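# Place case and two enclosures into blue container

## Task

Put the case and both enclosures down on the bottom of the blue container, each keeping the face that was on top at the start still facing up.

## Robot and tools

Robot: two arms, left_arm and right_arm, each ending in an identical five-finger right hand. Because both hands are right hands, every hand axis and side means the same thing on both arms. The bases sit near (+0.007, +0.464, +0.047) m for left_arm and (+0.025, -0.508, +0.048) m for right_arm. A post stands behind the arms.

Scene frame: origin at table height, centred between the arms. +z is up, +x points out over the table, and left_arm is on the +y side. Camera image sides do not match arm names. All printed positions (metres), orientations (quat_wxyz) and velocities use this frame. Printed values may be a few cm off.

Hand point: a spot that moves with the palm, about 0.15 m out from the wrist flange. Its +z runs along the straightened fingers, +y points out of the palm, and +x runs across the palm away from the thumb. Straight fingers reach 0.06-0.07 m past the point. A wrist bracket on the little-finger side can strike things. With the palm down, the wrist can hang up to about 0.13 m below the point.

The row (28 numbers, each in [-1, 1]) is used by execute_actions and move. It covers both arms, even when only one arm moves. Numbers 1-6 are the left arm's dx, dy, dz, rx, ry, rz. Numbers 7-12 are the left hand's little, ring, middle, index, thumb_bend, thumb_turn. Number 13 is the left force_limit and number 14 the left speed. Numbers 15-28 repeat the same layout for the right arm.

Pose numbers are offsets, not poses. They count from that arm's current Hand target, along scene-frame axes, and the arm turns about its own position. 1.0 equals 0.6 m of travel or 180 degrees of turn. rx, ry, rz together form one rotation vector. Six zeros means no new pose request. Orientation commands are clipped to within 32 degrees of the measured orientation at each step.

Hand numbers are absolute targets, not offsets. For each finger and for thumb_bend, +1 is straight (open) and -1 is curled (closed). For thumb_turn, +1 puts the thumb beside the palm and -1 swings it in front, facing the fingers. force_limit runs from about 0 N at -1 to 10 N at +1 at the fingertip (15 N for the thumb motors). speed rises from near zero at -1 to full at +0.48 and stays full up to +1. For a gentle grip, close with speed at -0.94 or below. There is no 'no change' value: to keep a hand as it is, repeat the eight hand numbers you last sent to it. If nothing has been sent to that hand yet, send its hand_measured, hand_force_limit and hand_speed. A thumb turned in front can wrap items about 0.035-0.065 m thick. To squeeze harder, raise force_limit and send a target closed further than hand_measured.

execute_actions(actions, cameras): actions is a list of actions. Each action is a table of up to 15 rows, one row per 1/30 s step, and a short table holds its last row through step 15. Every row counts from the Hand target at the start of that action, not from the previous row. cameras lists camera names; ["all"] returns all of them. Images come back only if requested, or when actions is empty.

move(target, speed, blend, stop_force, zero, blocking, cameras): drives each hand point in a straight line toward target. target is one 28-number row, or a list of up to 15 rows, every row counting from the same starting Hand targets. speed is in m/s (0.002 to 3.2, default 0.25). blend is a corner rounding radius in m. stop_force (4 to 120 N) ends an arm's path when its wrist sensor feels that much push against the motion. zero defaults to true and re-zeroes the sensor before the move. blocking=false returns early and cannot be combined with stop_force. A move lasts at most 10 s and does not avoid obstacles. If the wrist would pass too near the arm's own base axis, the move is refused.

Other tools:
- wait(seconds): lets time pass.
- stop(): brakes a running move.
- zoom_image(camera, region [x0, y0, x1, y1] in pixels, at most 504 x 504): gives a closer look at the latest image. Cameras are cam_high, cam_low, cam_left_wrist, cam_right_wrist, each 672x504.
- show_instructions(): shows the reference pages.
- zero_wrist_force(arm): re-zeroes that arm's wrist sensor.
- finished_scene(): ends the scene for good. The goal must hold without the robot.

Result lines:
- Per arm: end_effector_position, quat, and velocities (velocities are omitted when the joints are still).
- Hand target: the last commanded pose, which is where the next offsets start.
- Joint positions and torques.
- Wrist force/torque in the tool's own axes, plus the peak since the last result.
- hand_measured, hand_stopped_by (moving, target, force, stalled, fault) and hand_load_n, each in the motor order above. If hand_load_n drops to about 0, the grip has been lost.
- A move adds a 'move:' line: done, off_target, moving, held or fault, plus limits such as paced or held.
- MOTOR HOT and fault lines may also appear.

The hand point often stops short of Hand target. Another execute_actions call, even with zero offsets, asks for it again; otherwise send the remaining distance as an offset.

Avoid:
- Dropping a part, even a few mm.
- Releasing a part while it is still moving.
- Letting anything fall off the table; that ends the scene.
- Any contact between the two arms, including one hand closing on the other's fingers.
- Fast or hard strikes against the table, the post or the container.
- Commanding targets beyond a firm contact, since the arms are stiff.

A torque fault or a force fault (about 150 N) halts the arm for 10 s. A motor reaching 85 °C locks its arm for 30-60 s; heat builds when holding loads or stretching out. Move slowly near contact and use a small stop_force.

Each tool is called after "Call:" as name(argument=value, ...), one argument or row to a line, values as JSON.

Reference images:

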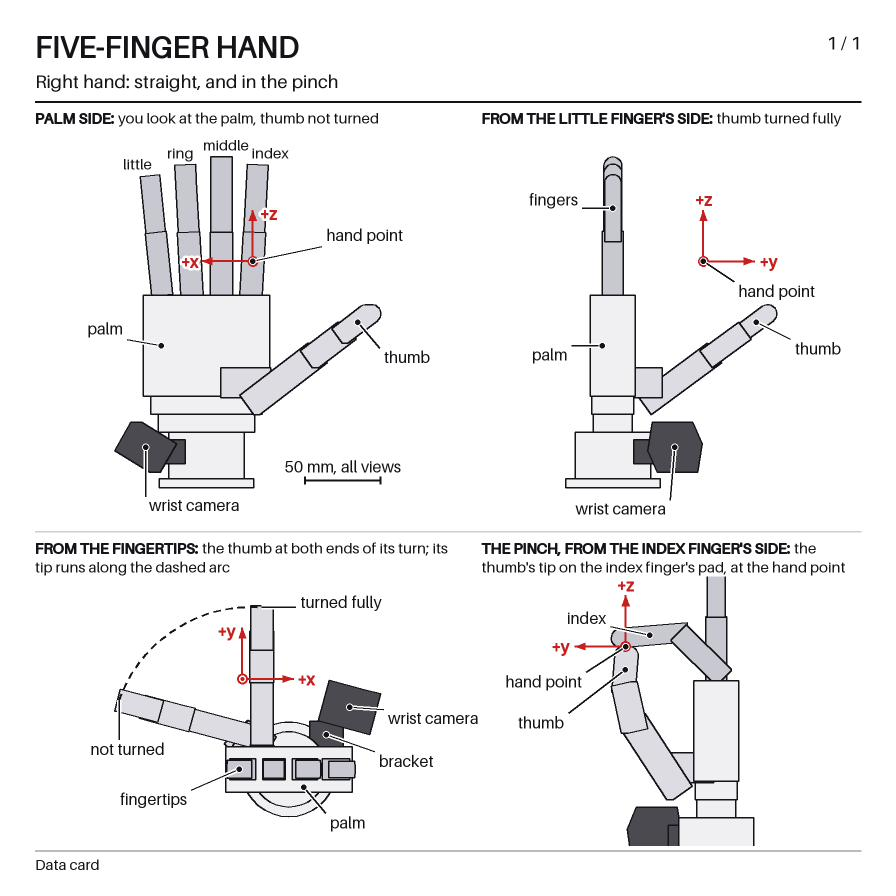

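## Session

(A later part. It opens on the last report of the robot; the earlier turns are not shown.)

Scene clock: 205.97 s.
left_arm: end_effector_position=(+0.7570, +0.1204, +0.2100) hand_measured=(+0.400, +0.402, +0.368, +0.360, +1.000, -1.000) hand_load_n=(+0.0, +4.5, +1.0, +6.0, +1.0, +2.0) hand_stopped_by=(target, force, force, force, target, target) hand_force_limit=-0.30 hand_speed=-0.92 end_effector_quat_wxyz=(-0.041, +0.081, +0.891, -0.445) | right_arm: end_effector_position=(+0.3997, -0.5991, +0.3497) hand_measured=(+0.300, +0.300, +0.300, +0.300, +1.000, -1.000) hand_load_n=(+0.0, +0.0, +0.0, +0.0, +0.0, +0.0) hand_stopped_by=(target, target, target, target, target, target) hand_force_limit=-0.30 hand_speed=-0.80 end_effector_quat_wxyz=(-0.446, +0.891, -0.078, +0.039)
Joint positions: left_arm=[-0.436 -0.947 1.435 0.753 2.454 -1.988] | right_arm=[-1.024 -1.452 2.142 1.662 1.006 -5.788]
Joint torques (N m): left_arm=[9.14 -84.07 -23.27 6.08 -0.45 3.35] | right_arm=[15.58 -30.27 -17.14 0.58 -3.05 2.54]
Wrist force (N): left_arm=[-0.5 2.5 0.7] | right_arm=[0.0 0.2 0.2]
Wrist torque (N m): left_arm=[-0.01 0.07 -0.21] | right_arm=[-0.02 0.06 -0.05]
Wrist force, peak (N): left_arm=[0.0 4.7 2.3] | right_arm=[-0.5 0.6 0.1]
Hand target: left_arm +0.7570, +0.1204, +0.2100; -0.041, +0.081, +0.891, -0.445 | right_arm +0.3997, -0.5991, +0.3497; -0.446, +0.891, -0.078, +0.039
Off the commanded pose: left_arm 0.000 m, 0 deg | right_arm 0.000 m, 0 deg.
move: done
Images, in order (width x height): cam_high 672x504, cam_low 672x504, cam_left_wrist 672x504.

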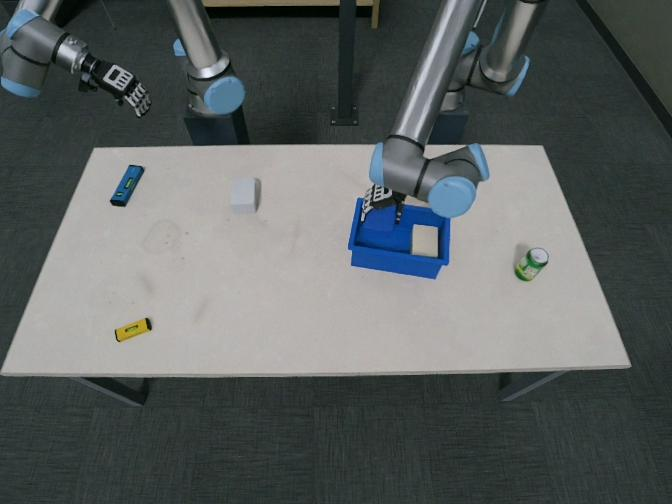

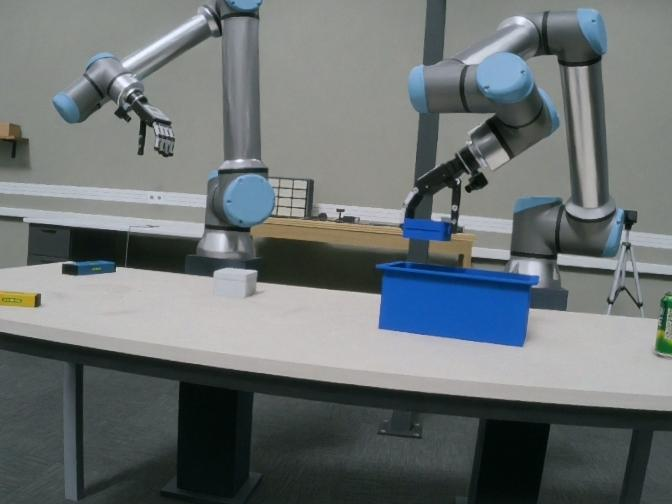

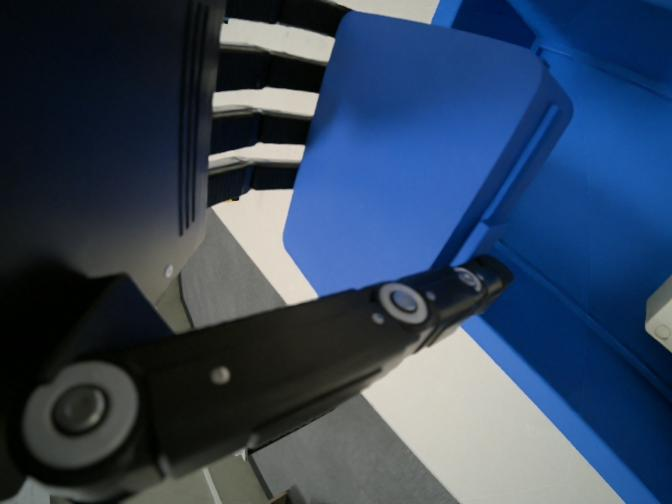

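Call:
move(
  target=[
    [-0.0115,0.0021,0,0,0,-0.006,0.4,0.4,-0.2,-0.2,1,-1,-0.3,-0.92,0,0,0,0,0,0,0.3,0.3,0.3,0.3,1,-1,-0.3,-0.8],
    [-0.0115,0.0021,-0.15,0,0,-0.006,0.4,0.4,-0.2,-0.2,1,-1,-0.3,-0.92,0,0,0,0,0,0,0.3,0.3,0.3,0.3,1,-1,-0.3,-0.8],
  ],
  cameras=["cam_high","cam_left_wrist","cam_low"],
  speed=0.05,
  stop_force=7,
)

Call:
zoom_image(
  camera="cam_high",
  region=[340, 170, 460, 290],
)

Call:
zoom_image(
  camera="cam_low",
  region=[370, 150, 550, 350],
)

Scene clock: 212.10 s.
left_arm: end_effector_position=(+0.7501, +0.1217, +0.1200) hand_measured=(+0.400, +0.402, +0.368, +0.360, +1.000, -1.000) hand_load_n=(+0.0, +4.5, +1.0, +5.5, +1.0, +2.0) hand_stopped_by=(target, force, force, force, target, target) hand_force_limit=-0.30 hand_speed=-0.92 end_effector_quat_wxyz=(-0.045, +0.090, +0.890, -0.445) | right_arm: end_effector_position=(+0.3997, -0.5991, +0.3497) hand_measured=(+0.300, +0.300, +0.300, +0.300, +1.000, -1.000) hand_load_n=(+0.0, +0.0, +0.0, +0.0, +0.5, +0.0) hand_stopped_by=(target, target, target, target, target, target) hand_force_limit=-0.30 hand_speed=-0.80 end_effector_quat_wxyz=(-0.446, +0.891, -0.078, +0.039)
Joint positions: left_arm=[-0.436 -0.872 1.491 0.642 2.46 -1.961] | right_arm=[-1.024 -1.452 2.142 1.662 1.006 -5.788]
Joint torques (N m): left_arm=[-8.08 -101.28 -44.76 6.42 -0.28 -2.69] | right_arm=[16.82 -31.18 -18.82 0.75 -3.39 2.45]
Wrist force (N): left_arm=[-0.3 2.4 1.0] | right_arm=[0.0 0.1 0.1]
Wrist torque (N m): left_arm=[0.02 0.02 -0.21] | right_arm=[-0.02 0.06 -0.05]
Wrist force, peak (N): left_arm=[-0.7 3.2 1.5] | right_arm=[-0.3 0.6 0.3]
Hand target: left_arm +0.7501, +0.1217, +0.1200; -0.045, +0.090, +0.890, -0.445 | right_arm +0.3997, -0.5991, +0.3497; -0.446, +0.891, -0.078, +0.039
Off the commanded pose: left_arm 0.000 m, 0 deg | right_arm 0.000 m, 0 deg.
move: done
Images, in order (width x height): cam_high 672x504, cam_low 672x504, cam_left_wrist 672x504.

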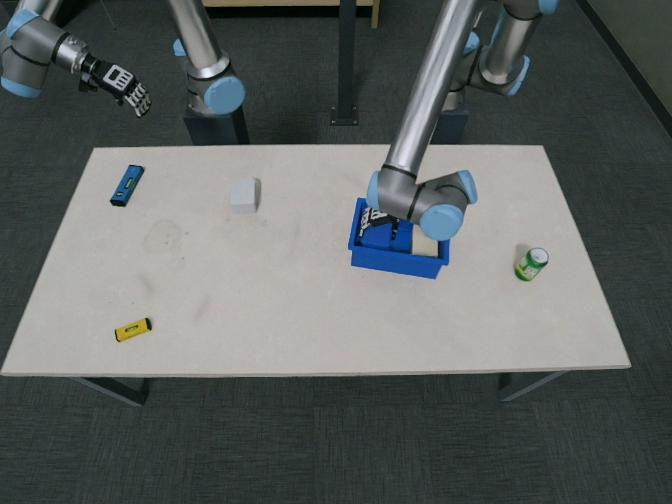

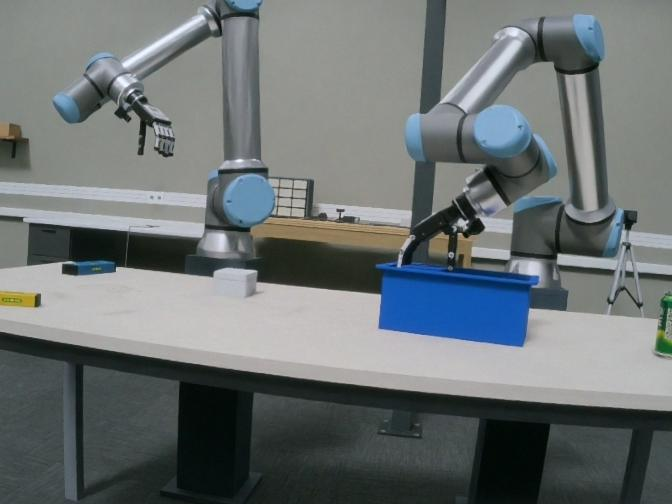

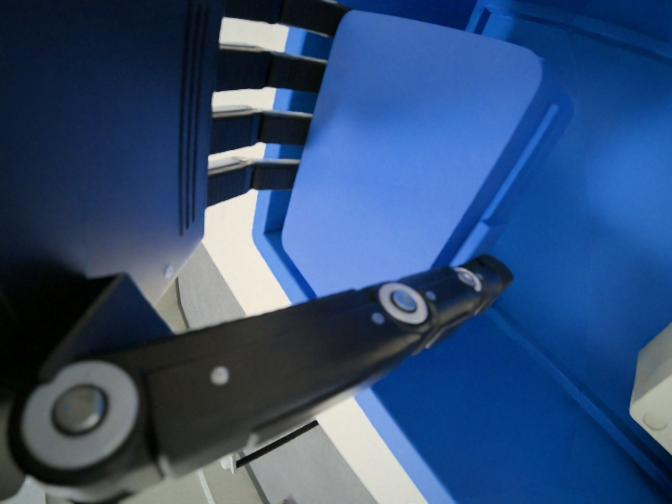

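Scaled by 4.200 from the camera's image (finer frame: 960x720).

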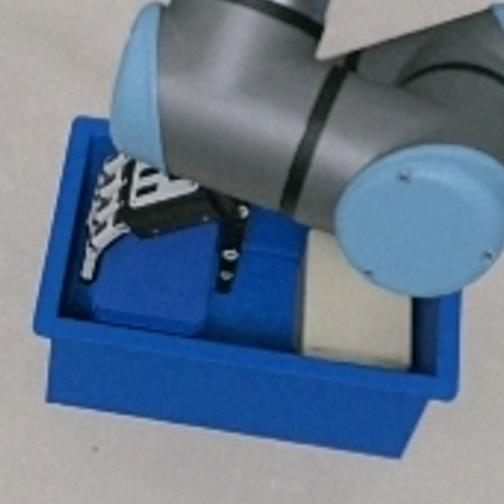

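Scaled by 2.520 from the camera's image (finer frame: 960x720).

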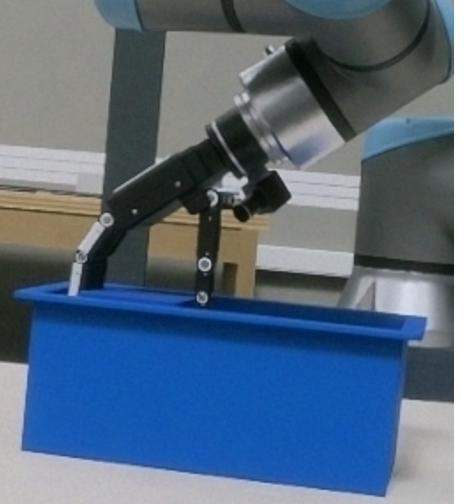

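Call:
move(
  target=[0,0,-0.1117,0,0,0,0.4,0.4,-0.2,-0.2,1,-1,-0.3,-0.92,0,0,0,0,0,0,0.3,0.3,0.3,0.3,1,-1,-0.3,-0.8],
  cameras=["cam_high","cam_left_wrist","cam_low"],
  speed=0.03,
  stop_force=6,
)

Call:
move(
  target=[0,0,-0.03,0,0,0,0.4,0.4,-0.2,-0.2,1,-1,-0.3,-0.92,0,0,0,0,0,0,0.3,0.3,0.3,0.3,1,-1,-0.3,-0.8],
  cameras=["cam_high","cam_left_wrist","cam_low"],
  speed=0.006,
  stop_force=4,
)

Call:
zoom_image(
  camera="cam_high",
  region=[340, 170, 460, 290],
)

Scene clock: 217.90 s.
left_arm: end_effector_position=(+0.7500, +0.1217, +0.0530) hand_measured=(+0.400, +0.402, +0.368, +0.360, +1.000, -1.000) hand_load_n=(+0.0, +4.5, +1.0, +5.5, +1.0, +2.5) hand_stopped_by=(target, force, force, force, target, target) hand_force_limit=-0.30 hand_speed=-0.92 end_effector_quat_wxyz=(-0.045, +0.090, +0.890, -0.445) | right_arm: end_effector_position=(+0.3997, -0.5991, +0.3497) hand_measured=(+0.300, +0.300, +0.300, +0.300, +1.000, -1.000) hand_load_n=(+0.0, +0.0, +0.0, +0.0, +0.0, +0.0) hand_stopped_by=(target, target, target, target, target, target) hand_force_limit=-0.30 hand_speed=-0.80 end_effector_quat_wxyz=(-0.446, +0.891, -0.078, +0.039)
Joint positions: left_arm=[-0.436 -0.804 1.511 0.555 2.46 -1.961] | right_arm=[-1.024 -1.452 2.142 1.662 1.006 -5.788]
Joint torques (N m): left_arm=[-3.11 -100.39 -40.41 6.48 1.62 0.05] | right_arm=[16.72 -32.56 -18.82 0.68 -3.2 2.2]
Wrist force (N): left_arm=[0.1 2.3 0.7] | right_arm=[0.1 0.1 0.1]
Wrist torque (N m): left_arm=[-0.02 -0.07 -0.13] | right_arm=[-0.01 0.05 -0.05]
Wrist force, peak (N): left_arm=[-0.4 2.8 1.0] | right_arm=[-0.5 0.5 0.3]
Hand target: left_arm +0.7501, +0.1217, +0.0530; -0.045, +0.090, +0.890, -0.445 | right_arm +0.3997, -0.5991, +0.3497; -0.446, +0.891, -0.078, +0.039
Off the commanded pose: left_arm 0.000 m, 0 deg | right_arm 0.000 m, 0 deg.
move: done
Images, in order (width x height): cam_high 672x504, cam_low 672x504, cam_left_wrist 672x504.

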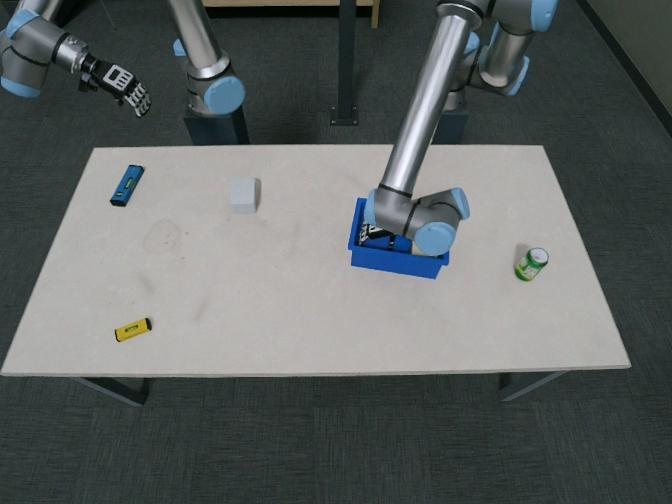

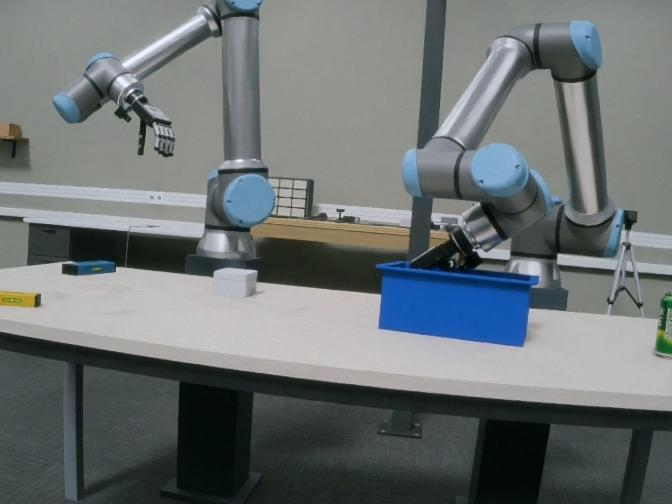

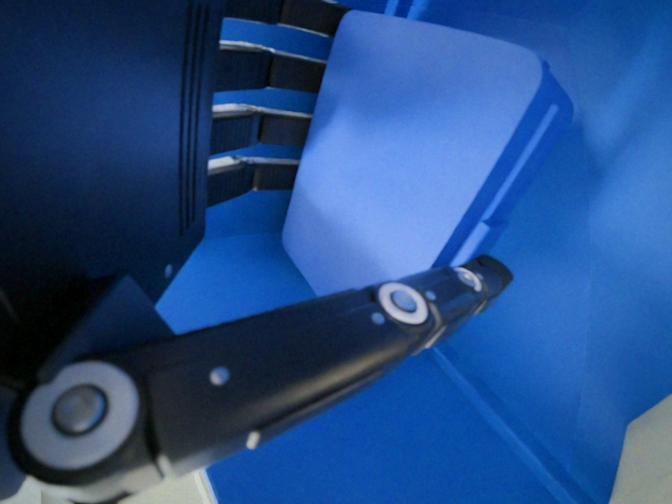

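Scene clock: 221.57 s.
left_arm: end_effector_position=(+0.7501, +0.1217, +0.0373) hand_measured=(+0.400, +0.402, +0.368, +0.360, +1.000, -1.000) hand_load_n=(+0.0, +5.0, +1.0, +5.5, +1.0, +1.5) hand_stopped_by=(target, force, force, force, target, target) hand_force_limit=-0.30 hand_speed=-0.92 end_effector_quat_wxyz=(-0.045, +0.090, +0.890, -0.445) | right_arm: end_effector_position=(+0.3997, -0.5991, +0.3497) hand_measured=(+0.300, +0.300, +0.300, +0.300, +1.000, -1.000) hand_load_n=(+0.0, +0.0, +0.0, +0.0, +0.0, +0.0) hand_stopped_by=(target, target, target, target, target, target) hand_force_limit=-0.30 hand_speed=-0.80 end_effector_quat_wxyz=(-0.446, +0.891, -0.078, +0.039)
Joint positions: left_arm=[-0.436 -0.787 1.514 0.535 2.46 -1.961] | right_arm=[-1.024 -1.452 2.142 1.662 1.006 -5.788]
Joint torques (N m): left_arm=[0.25 -101.33 -24.33 6.43 1.69 -3.19] | right_arm=[16.14 -31.36 -19.13 0.61 -3.26 2.05]
Wrist force (N): left_arm=[-0.7 0.4 -0.5] | right_arm=[-0.3 0.1 0.0]
Wrist torque (N m): left_arm=[-0.03 0.01 -0.19] | right_arm=[-0.01 0.12 -0.07]
Wrist force, peak (N): left_arm=[-1.4 -4.2 -5.6] | right_arm=[-0.4 0.5 0.0]
Hand target: left_arm +0.7501, +0.1217, +0.0373; -0.045, +0.090, +0.890, -0.445 (not the last commanded pose) | right_arm +0.3997, -0.5991, +0.3497; -0.446, +0.891, -0.078, +0.039
Off the commanded pose: left_arm 0.002 m, 0 deg | right_arm 0.000 m, 0 deg.
move: contact (left_arm)
Images, in order (width x height): cam_high 672x504, cam_low 672x504, cam_left_wrist 672x504.

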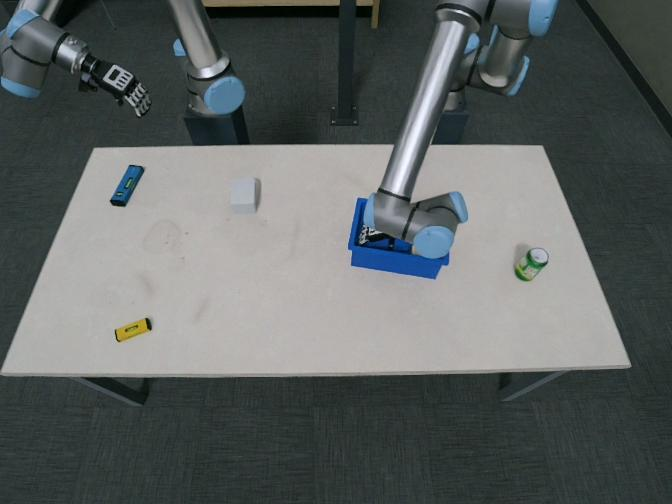

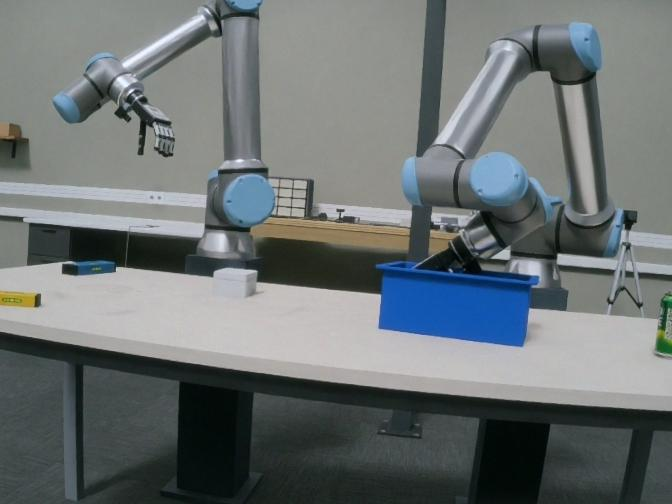

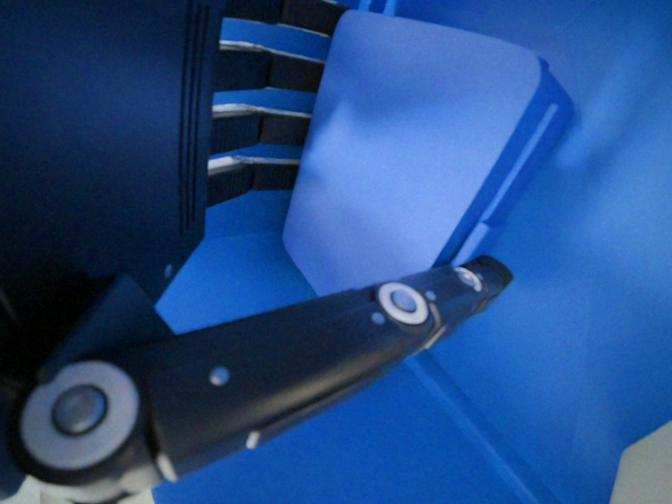

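Scaled by 4.200 from the camera's image (finer frame: 960x720).

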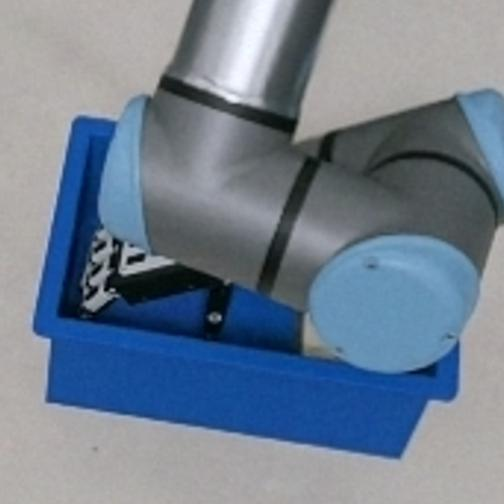

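Call:
move(
  target=[0,0,0,0,0,0,0.47,0.47,0.45,0.45,1,-1,-0.3,-0.9,0,0,0,0,0,0,0.3,0.3,0.3,0.3,1,-1,-0.3,-0.8],
  cameras=["cam_left_wrist"],
)

Scene clock: 223.13 s.
left_arm: end_effector_position=(+0.7501, +0.1217, +0.0373) hand_measured=(+0.470, +0.470, +0.450, +0.450, +1.000, -1.000) hand_load_n=(+0.0, +0.0, +0.0, +0.0, +0.5, +0.5) hand_stopped_by=(target, target, target, target, target, target) hand_force_limit=-0.30 hand_speed=-0.90 end_effector_quat_wxyz=(-0.045, +0.090, +0.890, -0.445) | right_arm: end_effector_position=(+0.3997, -0.5991, +0.3497) hand_measured=(+0.300, +0.300, +0.300, +0.300, +1.000, -1.000) hand_load_n=(+0.0, +0.0, +0.0, +0.0, +0.0, +0.0) hand_stopped_by=(target, target, target, target, target, target) hand_force_limit=-0.30 hand_speed=-0.80 end_effector_quat_wxyz=(-0.446, +0.891, -0.078, +0.039)
Joint positions: left_arm=[-0.436 -0.787 1.514 0.535 2.46 -1.961] | right_arm=[-1.024 -1.452 2.142 1.662 1.006 -5.788]
Joint torques (N m): left_arm=[-0.31 -98.95 -35.88 6 1.53 -3.29] | right_arm=[17.32 -30.83 -19.51 0.64 -2.86 1.95]
Wrist force (N): left_arm=[-0.4 0.7 -1.3] | right_arm=[-0.3 0.3 0.2]
Wrist torque (N m): left_arm=[0.00 0.01 -0.15] | right_arm=[0.01 0.12 -0.06]
Wrist force, peak (N): left_arm=[-0.1 2.0 -0.4] | right_arm=[-0.1 0.5 0.2]
Hand target: left_arm +0.7501, +0.1217, +0.0373; -0.045, +0.090, +0.890, -0.445 | right_arm +0.3997, -0.5991, +0.3497; -0.446, +0.891, -0.078, +0.039
Off the commanded pose: left_arm 0.000 m, 0 deg | right_arm 0.000 m, 0 deg.
move: done

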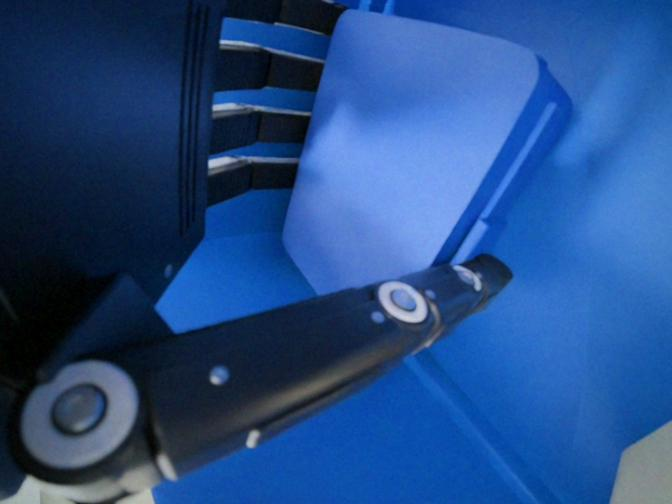

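Call:
move(
  target=[
    [0.0012,0.0066,0,0,0,0,0.47,0.47,0.45,0.45,1,-1,-0.3,-0.9,0,0,0,0,0,0,0.3,0.3,0.3,0.3,1,-1,-0.3,-0.8],
    [0.0012,0.0066,0.1212,0,0,0,0.47,0.47,0.45,0.45,1,-1,-0.3,-0.9,0,0,0,0,0,0,0.3,0.3,0.3,0.3,1,-1,-0.3,-0.8],
    [0.0316,0.1721,0.1212,0,0,0,0.3,0.3,0.3,0.3,-1,-1,-0.3,-0.5,0,0,0,0,0,0,0.3,0.3,0.3,0.3,1,-1,-0.3,-0.8],
  ],
  cameras=["cam_left_wrist","cam_high","cam_low"],
  speed=[0.01,0.05,0.06],
)

Call:
zoom_image(
  camera="cam_high",
  region=[340, 170, 460, 290],
)

Call:
zoom_image(
  camera="cam_low",
  region=[370, 150, 570, 350],
)

Scene clock: 233.27 s.
left_arm: end_effector_position=(+0.7691, +0.2249, +0.1101) hand_measured=(+0.300, +0.300, +0.300, +0.300, -0.824, -1.000) hand_load_n=(+0.0, +0.0, +0.0, +0.0, +5.0, +0.5) hand_stopped_by=(target, target, target, target, force, target) hand_force_limit=-0.30 hand_speed=-0.50 end_effector_quat_wxyz=(-0.045, +0.090, +0.890, -0.445) | right_arm: end_effector_position=(+0.3997, -0.5991, +0.3497) hand_measured=(+0.300, +0.300, +0.300, +0.300, +1.000, -1.000) hand_load_n=(+0.0, +0.0, +0.0, +0.0, +0.0, +0.0) hand_stopped_by=(target, target, target, target, target, target) hand_force_limit=-0.30 hand_speed=-0.80 end_effector_quat_wxyz=(-0.446, +0.891, -0.078, +0.039)
Joint positions: left_arm=[-0.298 -0.831 1.481 0.784 2.49 -1.743] | right_arm=[-1.024 -1.452 2.142 1.662 1.006 -5.788]
Joint torques (N m): left_arm=[0.02 -97.68 -18.34 2.35 -0.57 -3.69] | right_arm=[13.94 -30.56 -20.41 0.92 -3.17 1.55]
Wrist force (N): left_arm=[-0.6 0.5 -0.7] | right_arm=[-0.2 0.4 -0.2]
Wrist torque (N m): left_arm=[0.01 0.03 -0.23] | right_arm=[0.05 0.11 -0.05]
Wrist force, peak (N): left_arm=[-0.4 0.8 -1.8] | right_arm=[-0.1 0.7 0.3]
Hand target: left_arm +0.7691, +0.2249, +0.1101; -0.045, +0.090, +0.890, -0.445 | right_arm +0.3997, -0.5991, +0.3497; -0.446, +0.891, -0.078, +0.039
Off the commanded pose: left_arm 0.000 m, 0 deg | right_arm 0.000 m, 0 deg.
move: done
Images, in order (width x height): cam_high 672x504, cam_low 672x504, cam_left_wrist 672x504.

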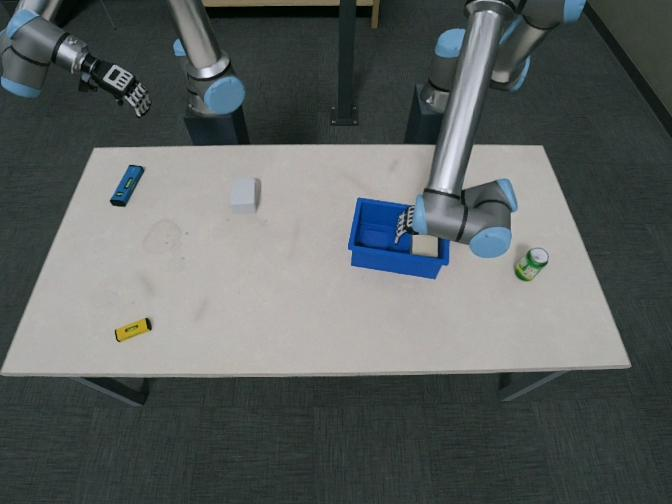

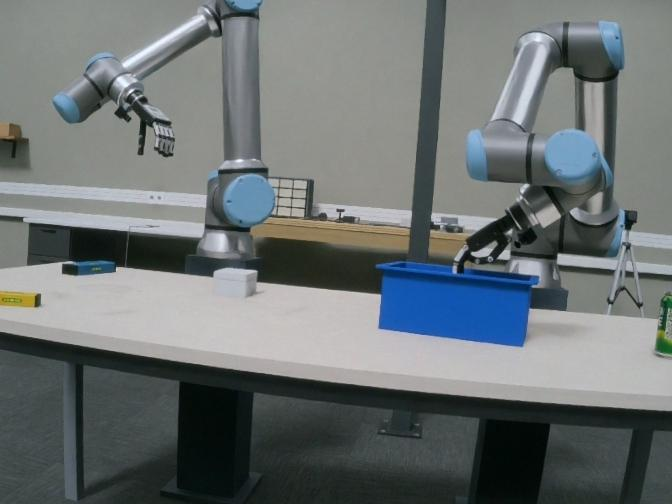

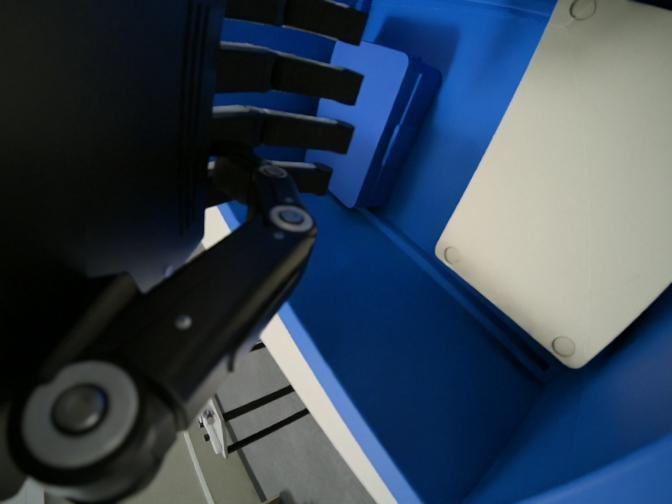

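Scaled by 4.200 from the camera's image (finer frame: 960x720).

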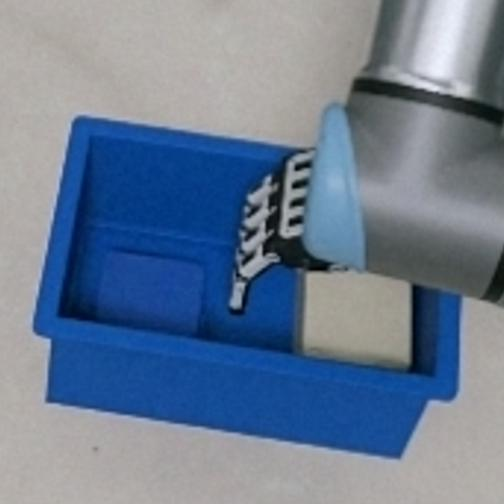

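Scaled by 2.520 from the camera's image (finer frame: 960x720).

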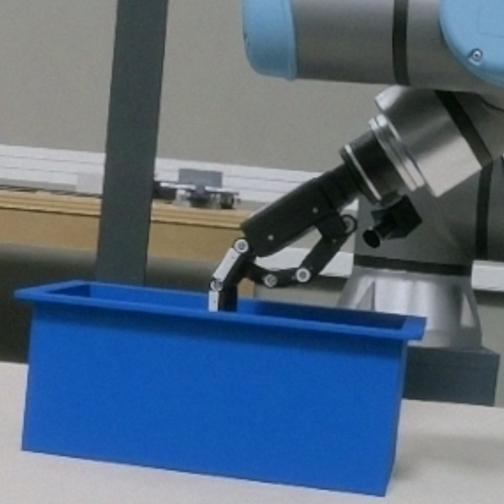

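Call:
move(
  target=[0,0,-0.1035,0,0,0,0.3,0.3,0.3,0.3,-1,-1,-0.3,-0.5,0,0,0,0,0,0,0.3,0.3,0.3,0.3,1,-1,-0.3,-0.8],
  cameras=["cam_left_wrist","cam_low"],
  speed=0.02,
  stop_force=5,
)

Call:
zoom_image(
  camera="cam_low",
  region=[370, 150, 570, 350],
)

Scene clock: 239.60 s.
left_arm: end_effector_position=(+0.7690, +0.2249, +0.0480) hand_measured=(+0.300, +0.300, +0.300, +0.300, -0.824, -1.000) hand_load_n=(+0.5, +0.0, +0.0, +0.0, +5.0, +0.5) hand_stopped_by=(target, target, target, target, force, target) hand_force_limit=-0.30 hand_speed=-0.50 end_effector_quat_wxyz=(-0.045, +0.090, +0.890, -0.445) | right_arm: end_effector_position=(+0.3997, -0.5991, +0.3497) hand_measured=(+0.300, +0.300, +0.300, +0.300, +1.000, -1.000) hand_load_n=(+0.0, +0.0, +0.0, +0.0, +0.0, +0.0) hand_stopped_by=(target, target, target, target, target, target) hand_force_limit=-0.30 hand_speed=-0.80 end_effector_quat_wxyz=(-0.446, +0.891, -0.078, +0.039)
Joint positions: left_arm=[-0.298 -0.767 1.494 0.706 2.49 -1.743] | right_arm=[-1.024 -1.452 2.142 1.662 1.006 -5.788]
Joint torques (N m): left_arm=[1.16 -101.68 -26.53 6.39 -0.23 1.03] | right_arm=[16.23 -30.12 -21.46 0.99 -2.66 1.06]
Wrist force (N): left_arm=[-0.1 0.6 -0.4] | right_arm=[0.1 0.4 0.3]
Wrist torque (N m): left_arm=[0.07 -0.10 -0.15] | right_arm=[0.02 0.05 -0.04]
Wrist force, peak (N): left_arm=[-0.8 0.5 -1.2] | right_arm=[0.3 0.6 0.5]
Hand target: left_arm +0.7691, +0.2249, +0.0480; -0.045, +0.090, +0.890, -0.445 | right_arm +0.3997, -0.5991, +0.3497; -0.446, +0.891, -0.078, +0.039
Off the commanded pose: left_arm 0.000 m, 0 deg | right_arm 0.000 m, 0 deg.
move: done
Images, in order (width x height): cam_low 672x504, cam_left_wrist 672x504.

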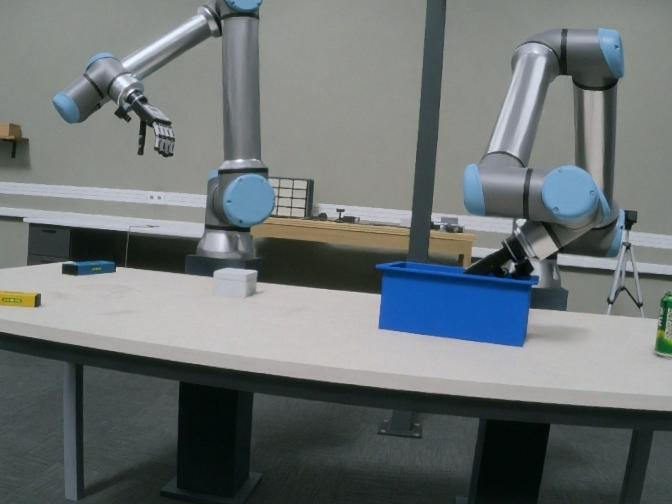

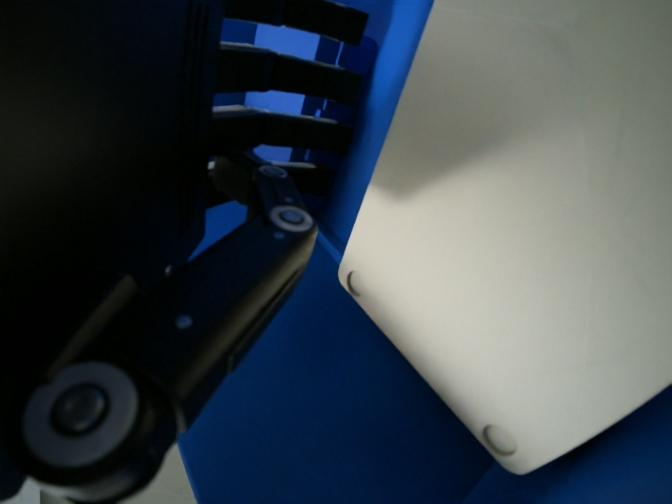

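Scaled by 2.520 from the camera's image (finer frame: 960x720).

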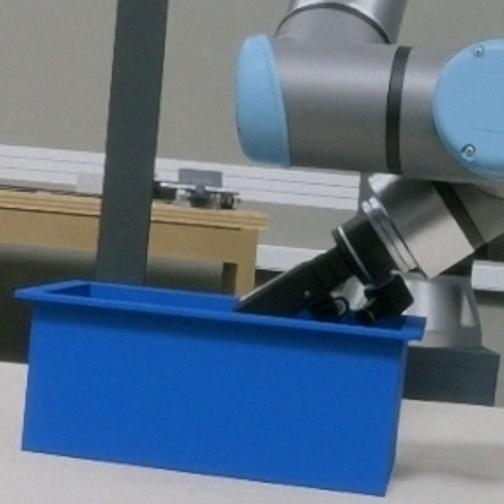

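Call:
move(
  target=[-0.0135,-0.0738,0,0,0,0,0.3,0.3,0.3,0.3,-1,-1,-0.3,-0.5,0,0,0,0,0,0,0.3,0.3,0.3,0.3,1,-1,-0.3,-0.8],
  cameras=["cam_left_wrist","cam_high"],
  speed=0.01,
  stop_force=4,
)

Call:
zoom_image(
  camera="cam_high",
  region=[340, 170, 460, 290],
)

Scene clock: 245.93 s.
left_arm: end_effector_position=(+0.7609, +0.1807, +0.0480) hand_measured=(+0.300, +0.300, +0.300, +0.300, -0.822, -1.000) hand_load_n=(+0.0, +0.0, -1.5, +0.0, +5.5, +1.0) hand_stopped_by=(target, target, target, target, force, target) hand_force_limit=-0.30 hand_speed=-0.50 end_effector_quat_wxyz=(-0.045, +0.090, +0.890, -0.445) | right_arm: end_effector_position=(+0.3997, -0.5991, +0.3497) hand_measured=(+0.300, +0.300, +0.300, +0.300, +1.000, -1.000) hand_load_n=(+0.0, +0.0, +0.0, +0.0, +0.0, +0.0) hand_stopped_by=(target, target, target, target, target, target) hand_force_limit=-0.30 hand_speed=-0.80 end_effector_quat_wxyz=(-0.446, +0.891, -0.078, +0.039)
Joint positions: left_arm=[-0.358 -0.783 1.506 0.635 2.48 -1.839] | right_arm=[-1.024 -1.452 2.142 1.662 1.006 -5.788]
Joint torques (N m): left_arm=[7.9 -86.32 -20.86 6.22 1.33 4.46] | right_arm=[14.04 -33.13 -23.04 1.08 -2.77 1.2]
Wrist force (N): left_arm=[-0.5 1.6 -2.3] | right_arm=[-0.4 0.0 0.1]
Wrist torque (N m): left_arm=[0.12 0.09 -0.16] | right_arm=[-0.03 0.12 -0.08]
Wrist force, peak (N): left_arm=[-0.1 0.5 -3.9] | right_arm=[-0.2 0.4 0.7]
Hand target: left_arm +0.7610, +0.1807, +0.0480; -0.045, +0.090, +0.890, -0.445 | right_arm +0.3997, -0.5991, +0.3497; -0.446, +0.891, -0.078, +0.039
Off the commanded pose: left_arm 0.000 m, 0 deg | right_arm 0.000 m, 0 deg.
move: done
Images, in order (width x height): cam_high 672x504, cam_left_wrist 672x504.

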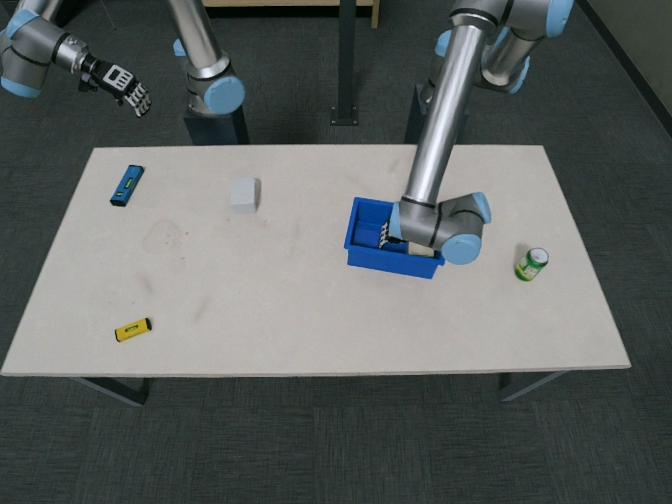

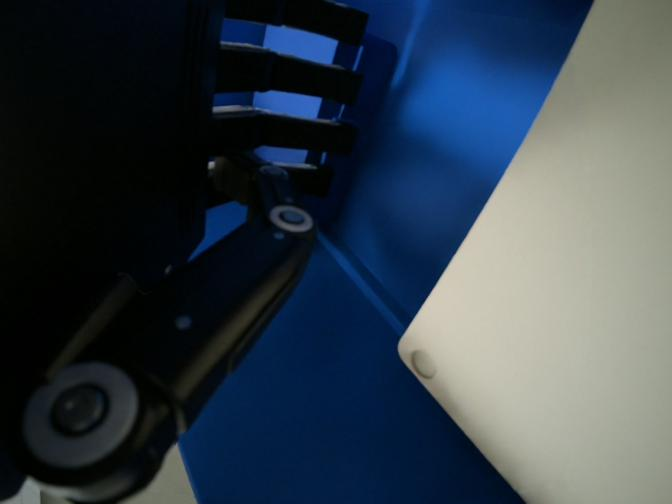

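Scaled by 4.200 from the camera's image (finer frame: 960x720).

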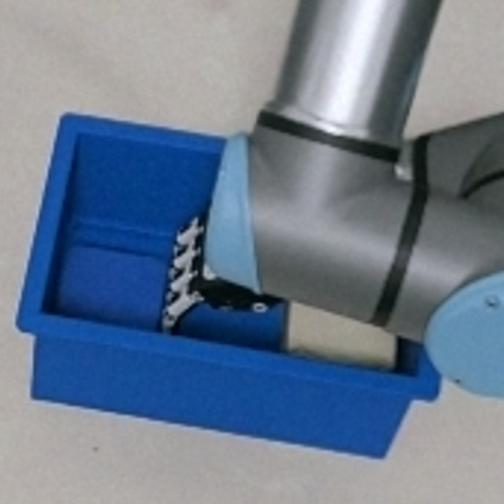

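Call:
move(
  target=[
    [0.0018,0.0098,0,0,0,0,0.3,0.3,0.3,0.3,-1,-1,-0.3,-0.5,0,0,0,0,0,0,0.3,0.3,0.3,0.3,1,-1,-0.3,-0.8],
    [0.0018,0.0098,0.4167,0,0,0,0.8,0.8,0.8,0.8,1,-1,-0.3,-0.3,0,0,0,0,0,0,0.3,0.3,0.3,0.3,1,-1,-0.3,-0.8],
    [-0.35,-0.5,0.4167,0,0,0.0639,0.8,0.8,0.8,0.8,1,-1,-0.3,-0.3,0,0,0,0,0,0,0.3,0.3,0.3,0.3,1,-1,-0.3,-0.8],
  ],
  cameras=["cam_left_wrist","cam_high"],
  speed=[0.02,0.12,0.2],
)

Call:
zoom_image(
  camera="cam_high",
  region=[335, 190, 400, 290],
)

Call:
zoom_image(
  camera="cam_high",
  region=[395, 190, 460, 290],
)

Call:
zoom_image(
  camera="cam_high",
  region=[340, 180, 460, 290],
)

Scene clock: 256.77 s.
left_arm: end_effector_position=(+0.5509, -0.1192, +0.2980) hand_measured=(+0.800, +0.800, +0.800, +0.800, +1.000, -1.000) hand_load_n=(+0.0, +0.0, +0.0, -0.5, +0.0, +0.0) hand_stopped_by=(target, target, target, target, target, target) hand_force_limit=-0.30 hand_speed=-0.30 end_effector_quat_wxyz=(+0.000, +0.000, +0.895, -0.447) | right_arm: end_effector_position=(+0.3997, -0.5991, +0.3497) hand_measured=(+0.300, +0.300, +0.300, +0.300, +1.000, -1.000) hand_load_n=(+0.5, +0.0, +0.0, +0.0, +0.0, +0.0) hand_stopped_by=(target, target, target, target, target, target) hand_force_limit=-0.30 hand_speed=-0.80 end_effector_quat_wxyz=(-0.446, +0.891, -0.078, +0.039)
Joint positions: left_arm=[-0.932 -1.266 1.658 0.358 2.063 -2.727] | right_arm=[-1.024 -1.452 2.142 1.662 1.006 -5.788]
Joint torques (N m): left_arm=[-15.31 -52.37 -50.53 1.73 -0.86 -1.12] | right_arm=[15.21 -30.4 -23.77 0.84 -3.11 0.91]
Wrist force (N): left_arm=[-1.0 0.0 -0.7] | right_arm=[-0.3 0.0 -0.1]
Wrist torque (N m): left_arm=[-0.07 0.12 -0.62] | right_arm=[-0.01 0.12 -0.08]
Wrist force, peak (N): left_arm=[-1.7 1.8 -2.4] | right_arm=[0.1 0.6 0.3]
Hand target: left_arm +0.5510, -0.1193, +0.2980; +0.000, +0.000, +0.895, -0.447 | right_arm +0.3997, -0.5991, +0.3497; -0.446, +0.891, -0.078, +0.039
Off the commanded pose: left_arm 0.000 m, 0 deg | right_arm 0.000 m, 0 deg.
move: done
Images, in order (width x height): cam_high 672x504, cam_left_wrist 672x504.

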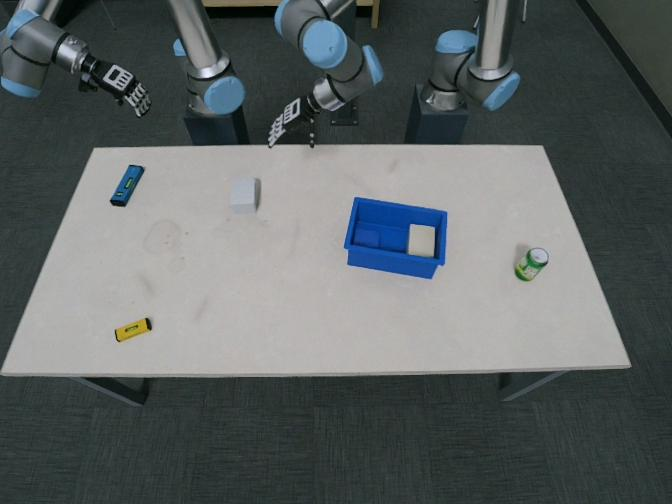

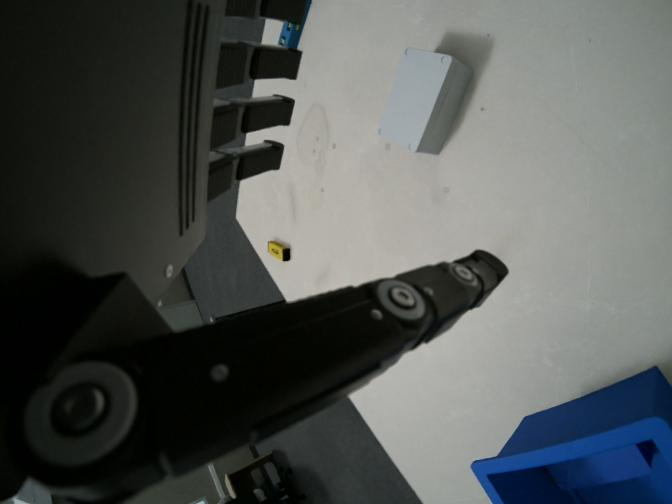

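Scaled by 5.040 from the camera's image (finer frame: 960x720).

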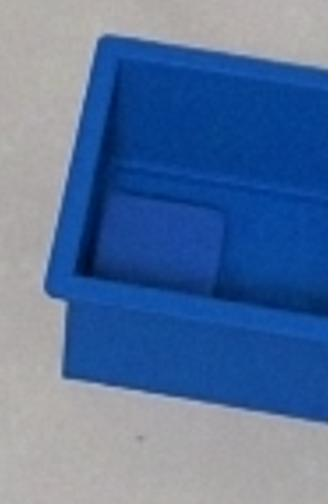

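Scaled by 5.040 from the camera's image (finer frame: 960x720).

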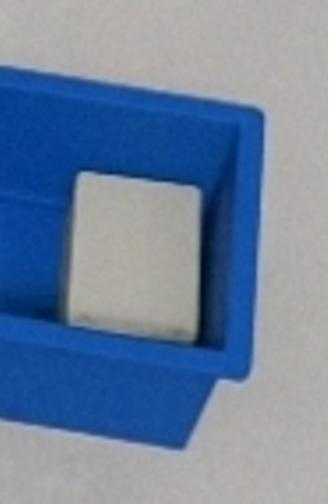

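Scaled by 4.200 from the camera's image (finer frame: 960x720).

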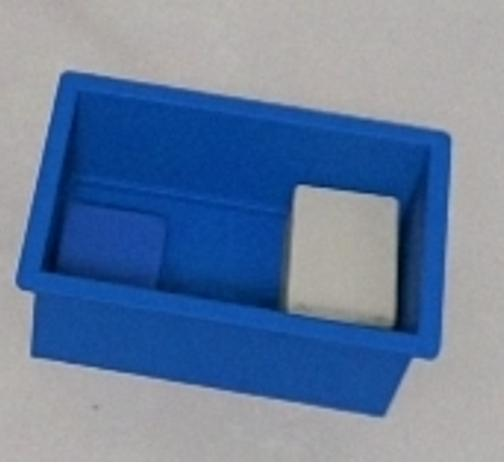

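Call:
move(
  target=[
    [0.2925,0.4722,-0.08,0,0,-0.0617,-0.9,-0.9,-0.9,-0.9,1,-1,-0.3,0,0,0,0,0,0,0,0.3,0.3,0.3,0.3,1,-1,-0.3,-0.8],
    [0.2925,0.4722,-0.25,0,0,-0.0617,-0.9,-0.9,-0.9,-0.9,1,-1,-0.3,0,0,0,0,0,0,0,0.3,0.3,0.3,0.3,1,-1,-0.3,-0.8],
  ],
  cameras=["cam_left_wrist","cam_high","cam_low"],
  speed=[0.2,0.1],
)

Call:
zoom_image(
  camera="cam_high",
  region=[340, 180, 460, 290],
)

Call:
zoom_image(
  camera="cam_low",
  region=[370, 150, 570, 350],
)

Scene clock: 268.27 s.
left_arm: end_effector_position=(+0.7263, +0.1640, +0.1479) hand_measured=(-0.900, -0.900, -0.900, -0.900, +1.000, -1.000) hand_load_n=(+0.0, +0.0, +0.0, +0.0, +0.0, +0.0) hand_stopped_by=(target, target, target, target, target, target) hand_force_limit=-0.30 hand_speed=0.00 end_effector_quat_wxyz=(-0.044, +0.087, +0.890, -0.445) | right_arm: end_effector_position=(+0.3997, -0.5991, +0.3497) hand_measured=(+0.300, +0.300, +0.300, +0.300, +1.000, -1.000) hand_load_n=(+0.0, +0.0, +0.0, +0.0, +0.0, +0.0) hand_stopped_by=(target, target, target, target, target, target) hand_force_limit=-0.30 hand_speed=-0.80 end_effector_quat_wxyz=(-0.446, +0.891, -0.078, +0.039)
Joint positions: left_arm=[-0.397 -0.936 1.559 0.678 2.469 -1.912] | right_arm=[-1.024 -1.452 2.142 1.662 1.006 -5.788]
Joint torques (N m): left_arm=[6.06 -93.41 -42.7 6.31 -0.49 -1.3] | right_arm=[14.51 -29.99 -24.04 0.76 -2.57 0.32]
Wrist force (N): left_arm=[0.3 0.3 -1.0] | right_arm=[0.0 0.2 0.1]
Wrist torque (N m): left_arm=[0.07 -0.07 -0.30] | right_arm=[-0.01 0.06 -0.05]
Wrist force, peak (N): left_arm=[-1.8 2.1 -2.1] | right_arm=[-0.2 0.7 0.1]
Hand target: left_arm +0.7265, +0.1640, +0.1480; -0.044, +0.087, +0.890, -0.445 | right_arm +0.3997, -0.5991, +0.3497; -0.446, +0.891, -0.078, +0.039
Off the commanded pose: left_arm 0.000 m, 0 deg | right_arm 0.000 m, 0 deg.
move: done
Images, in order (width x height): cam_high 672x504, cam_low 672x504, cam_left_wrist 672x504.

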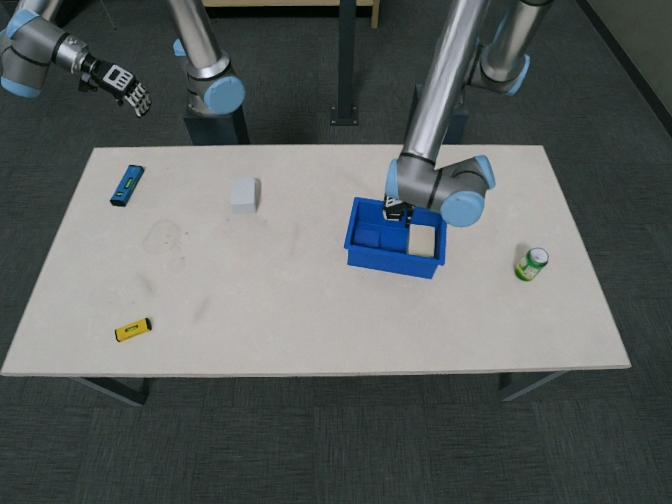

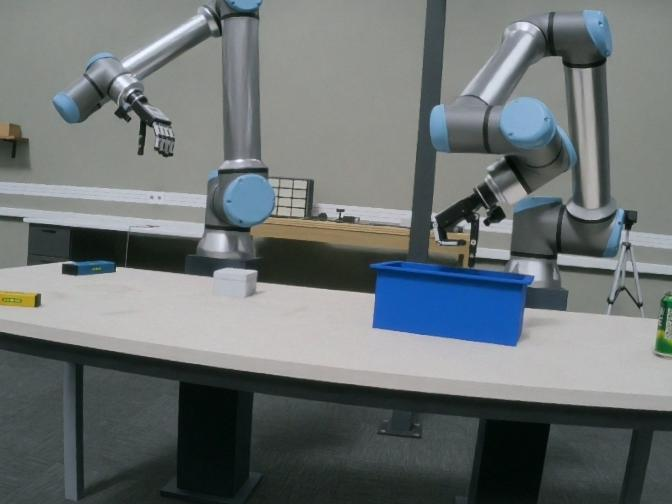

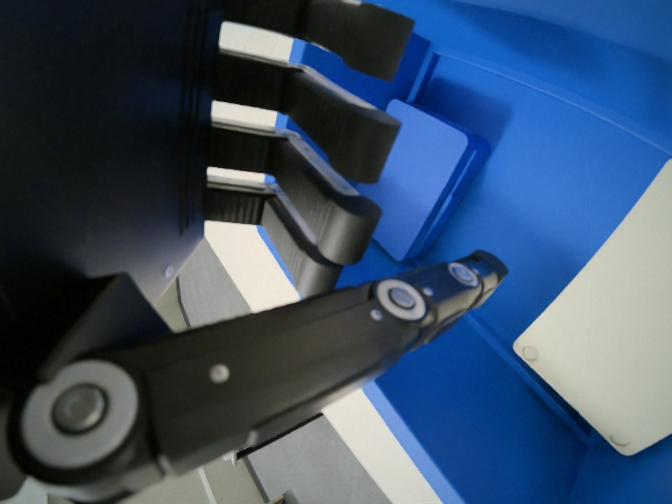

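Scaled by 4.200 from the camera's image (finer frame: 960x720).

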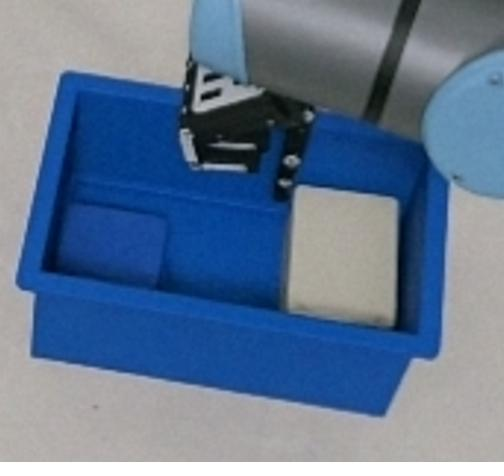

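Scaled by 2.520 from the camera's image (finer frame: 960x720).

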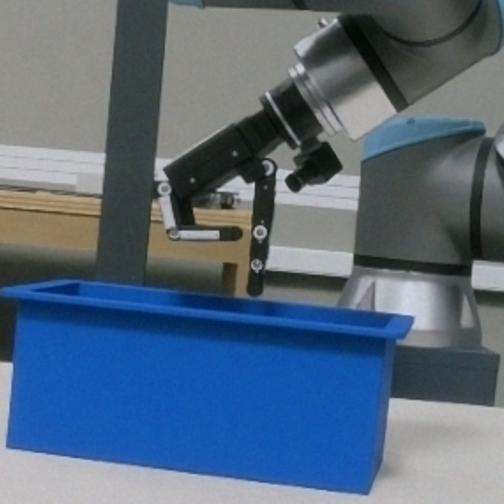

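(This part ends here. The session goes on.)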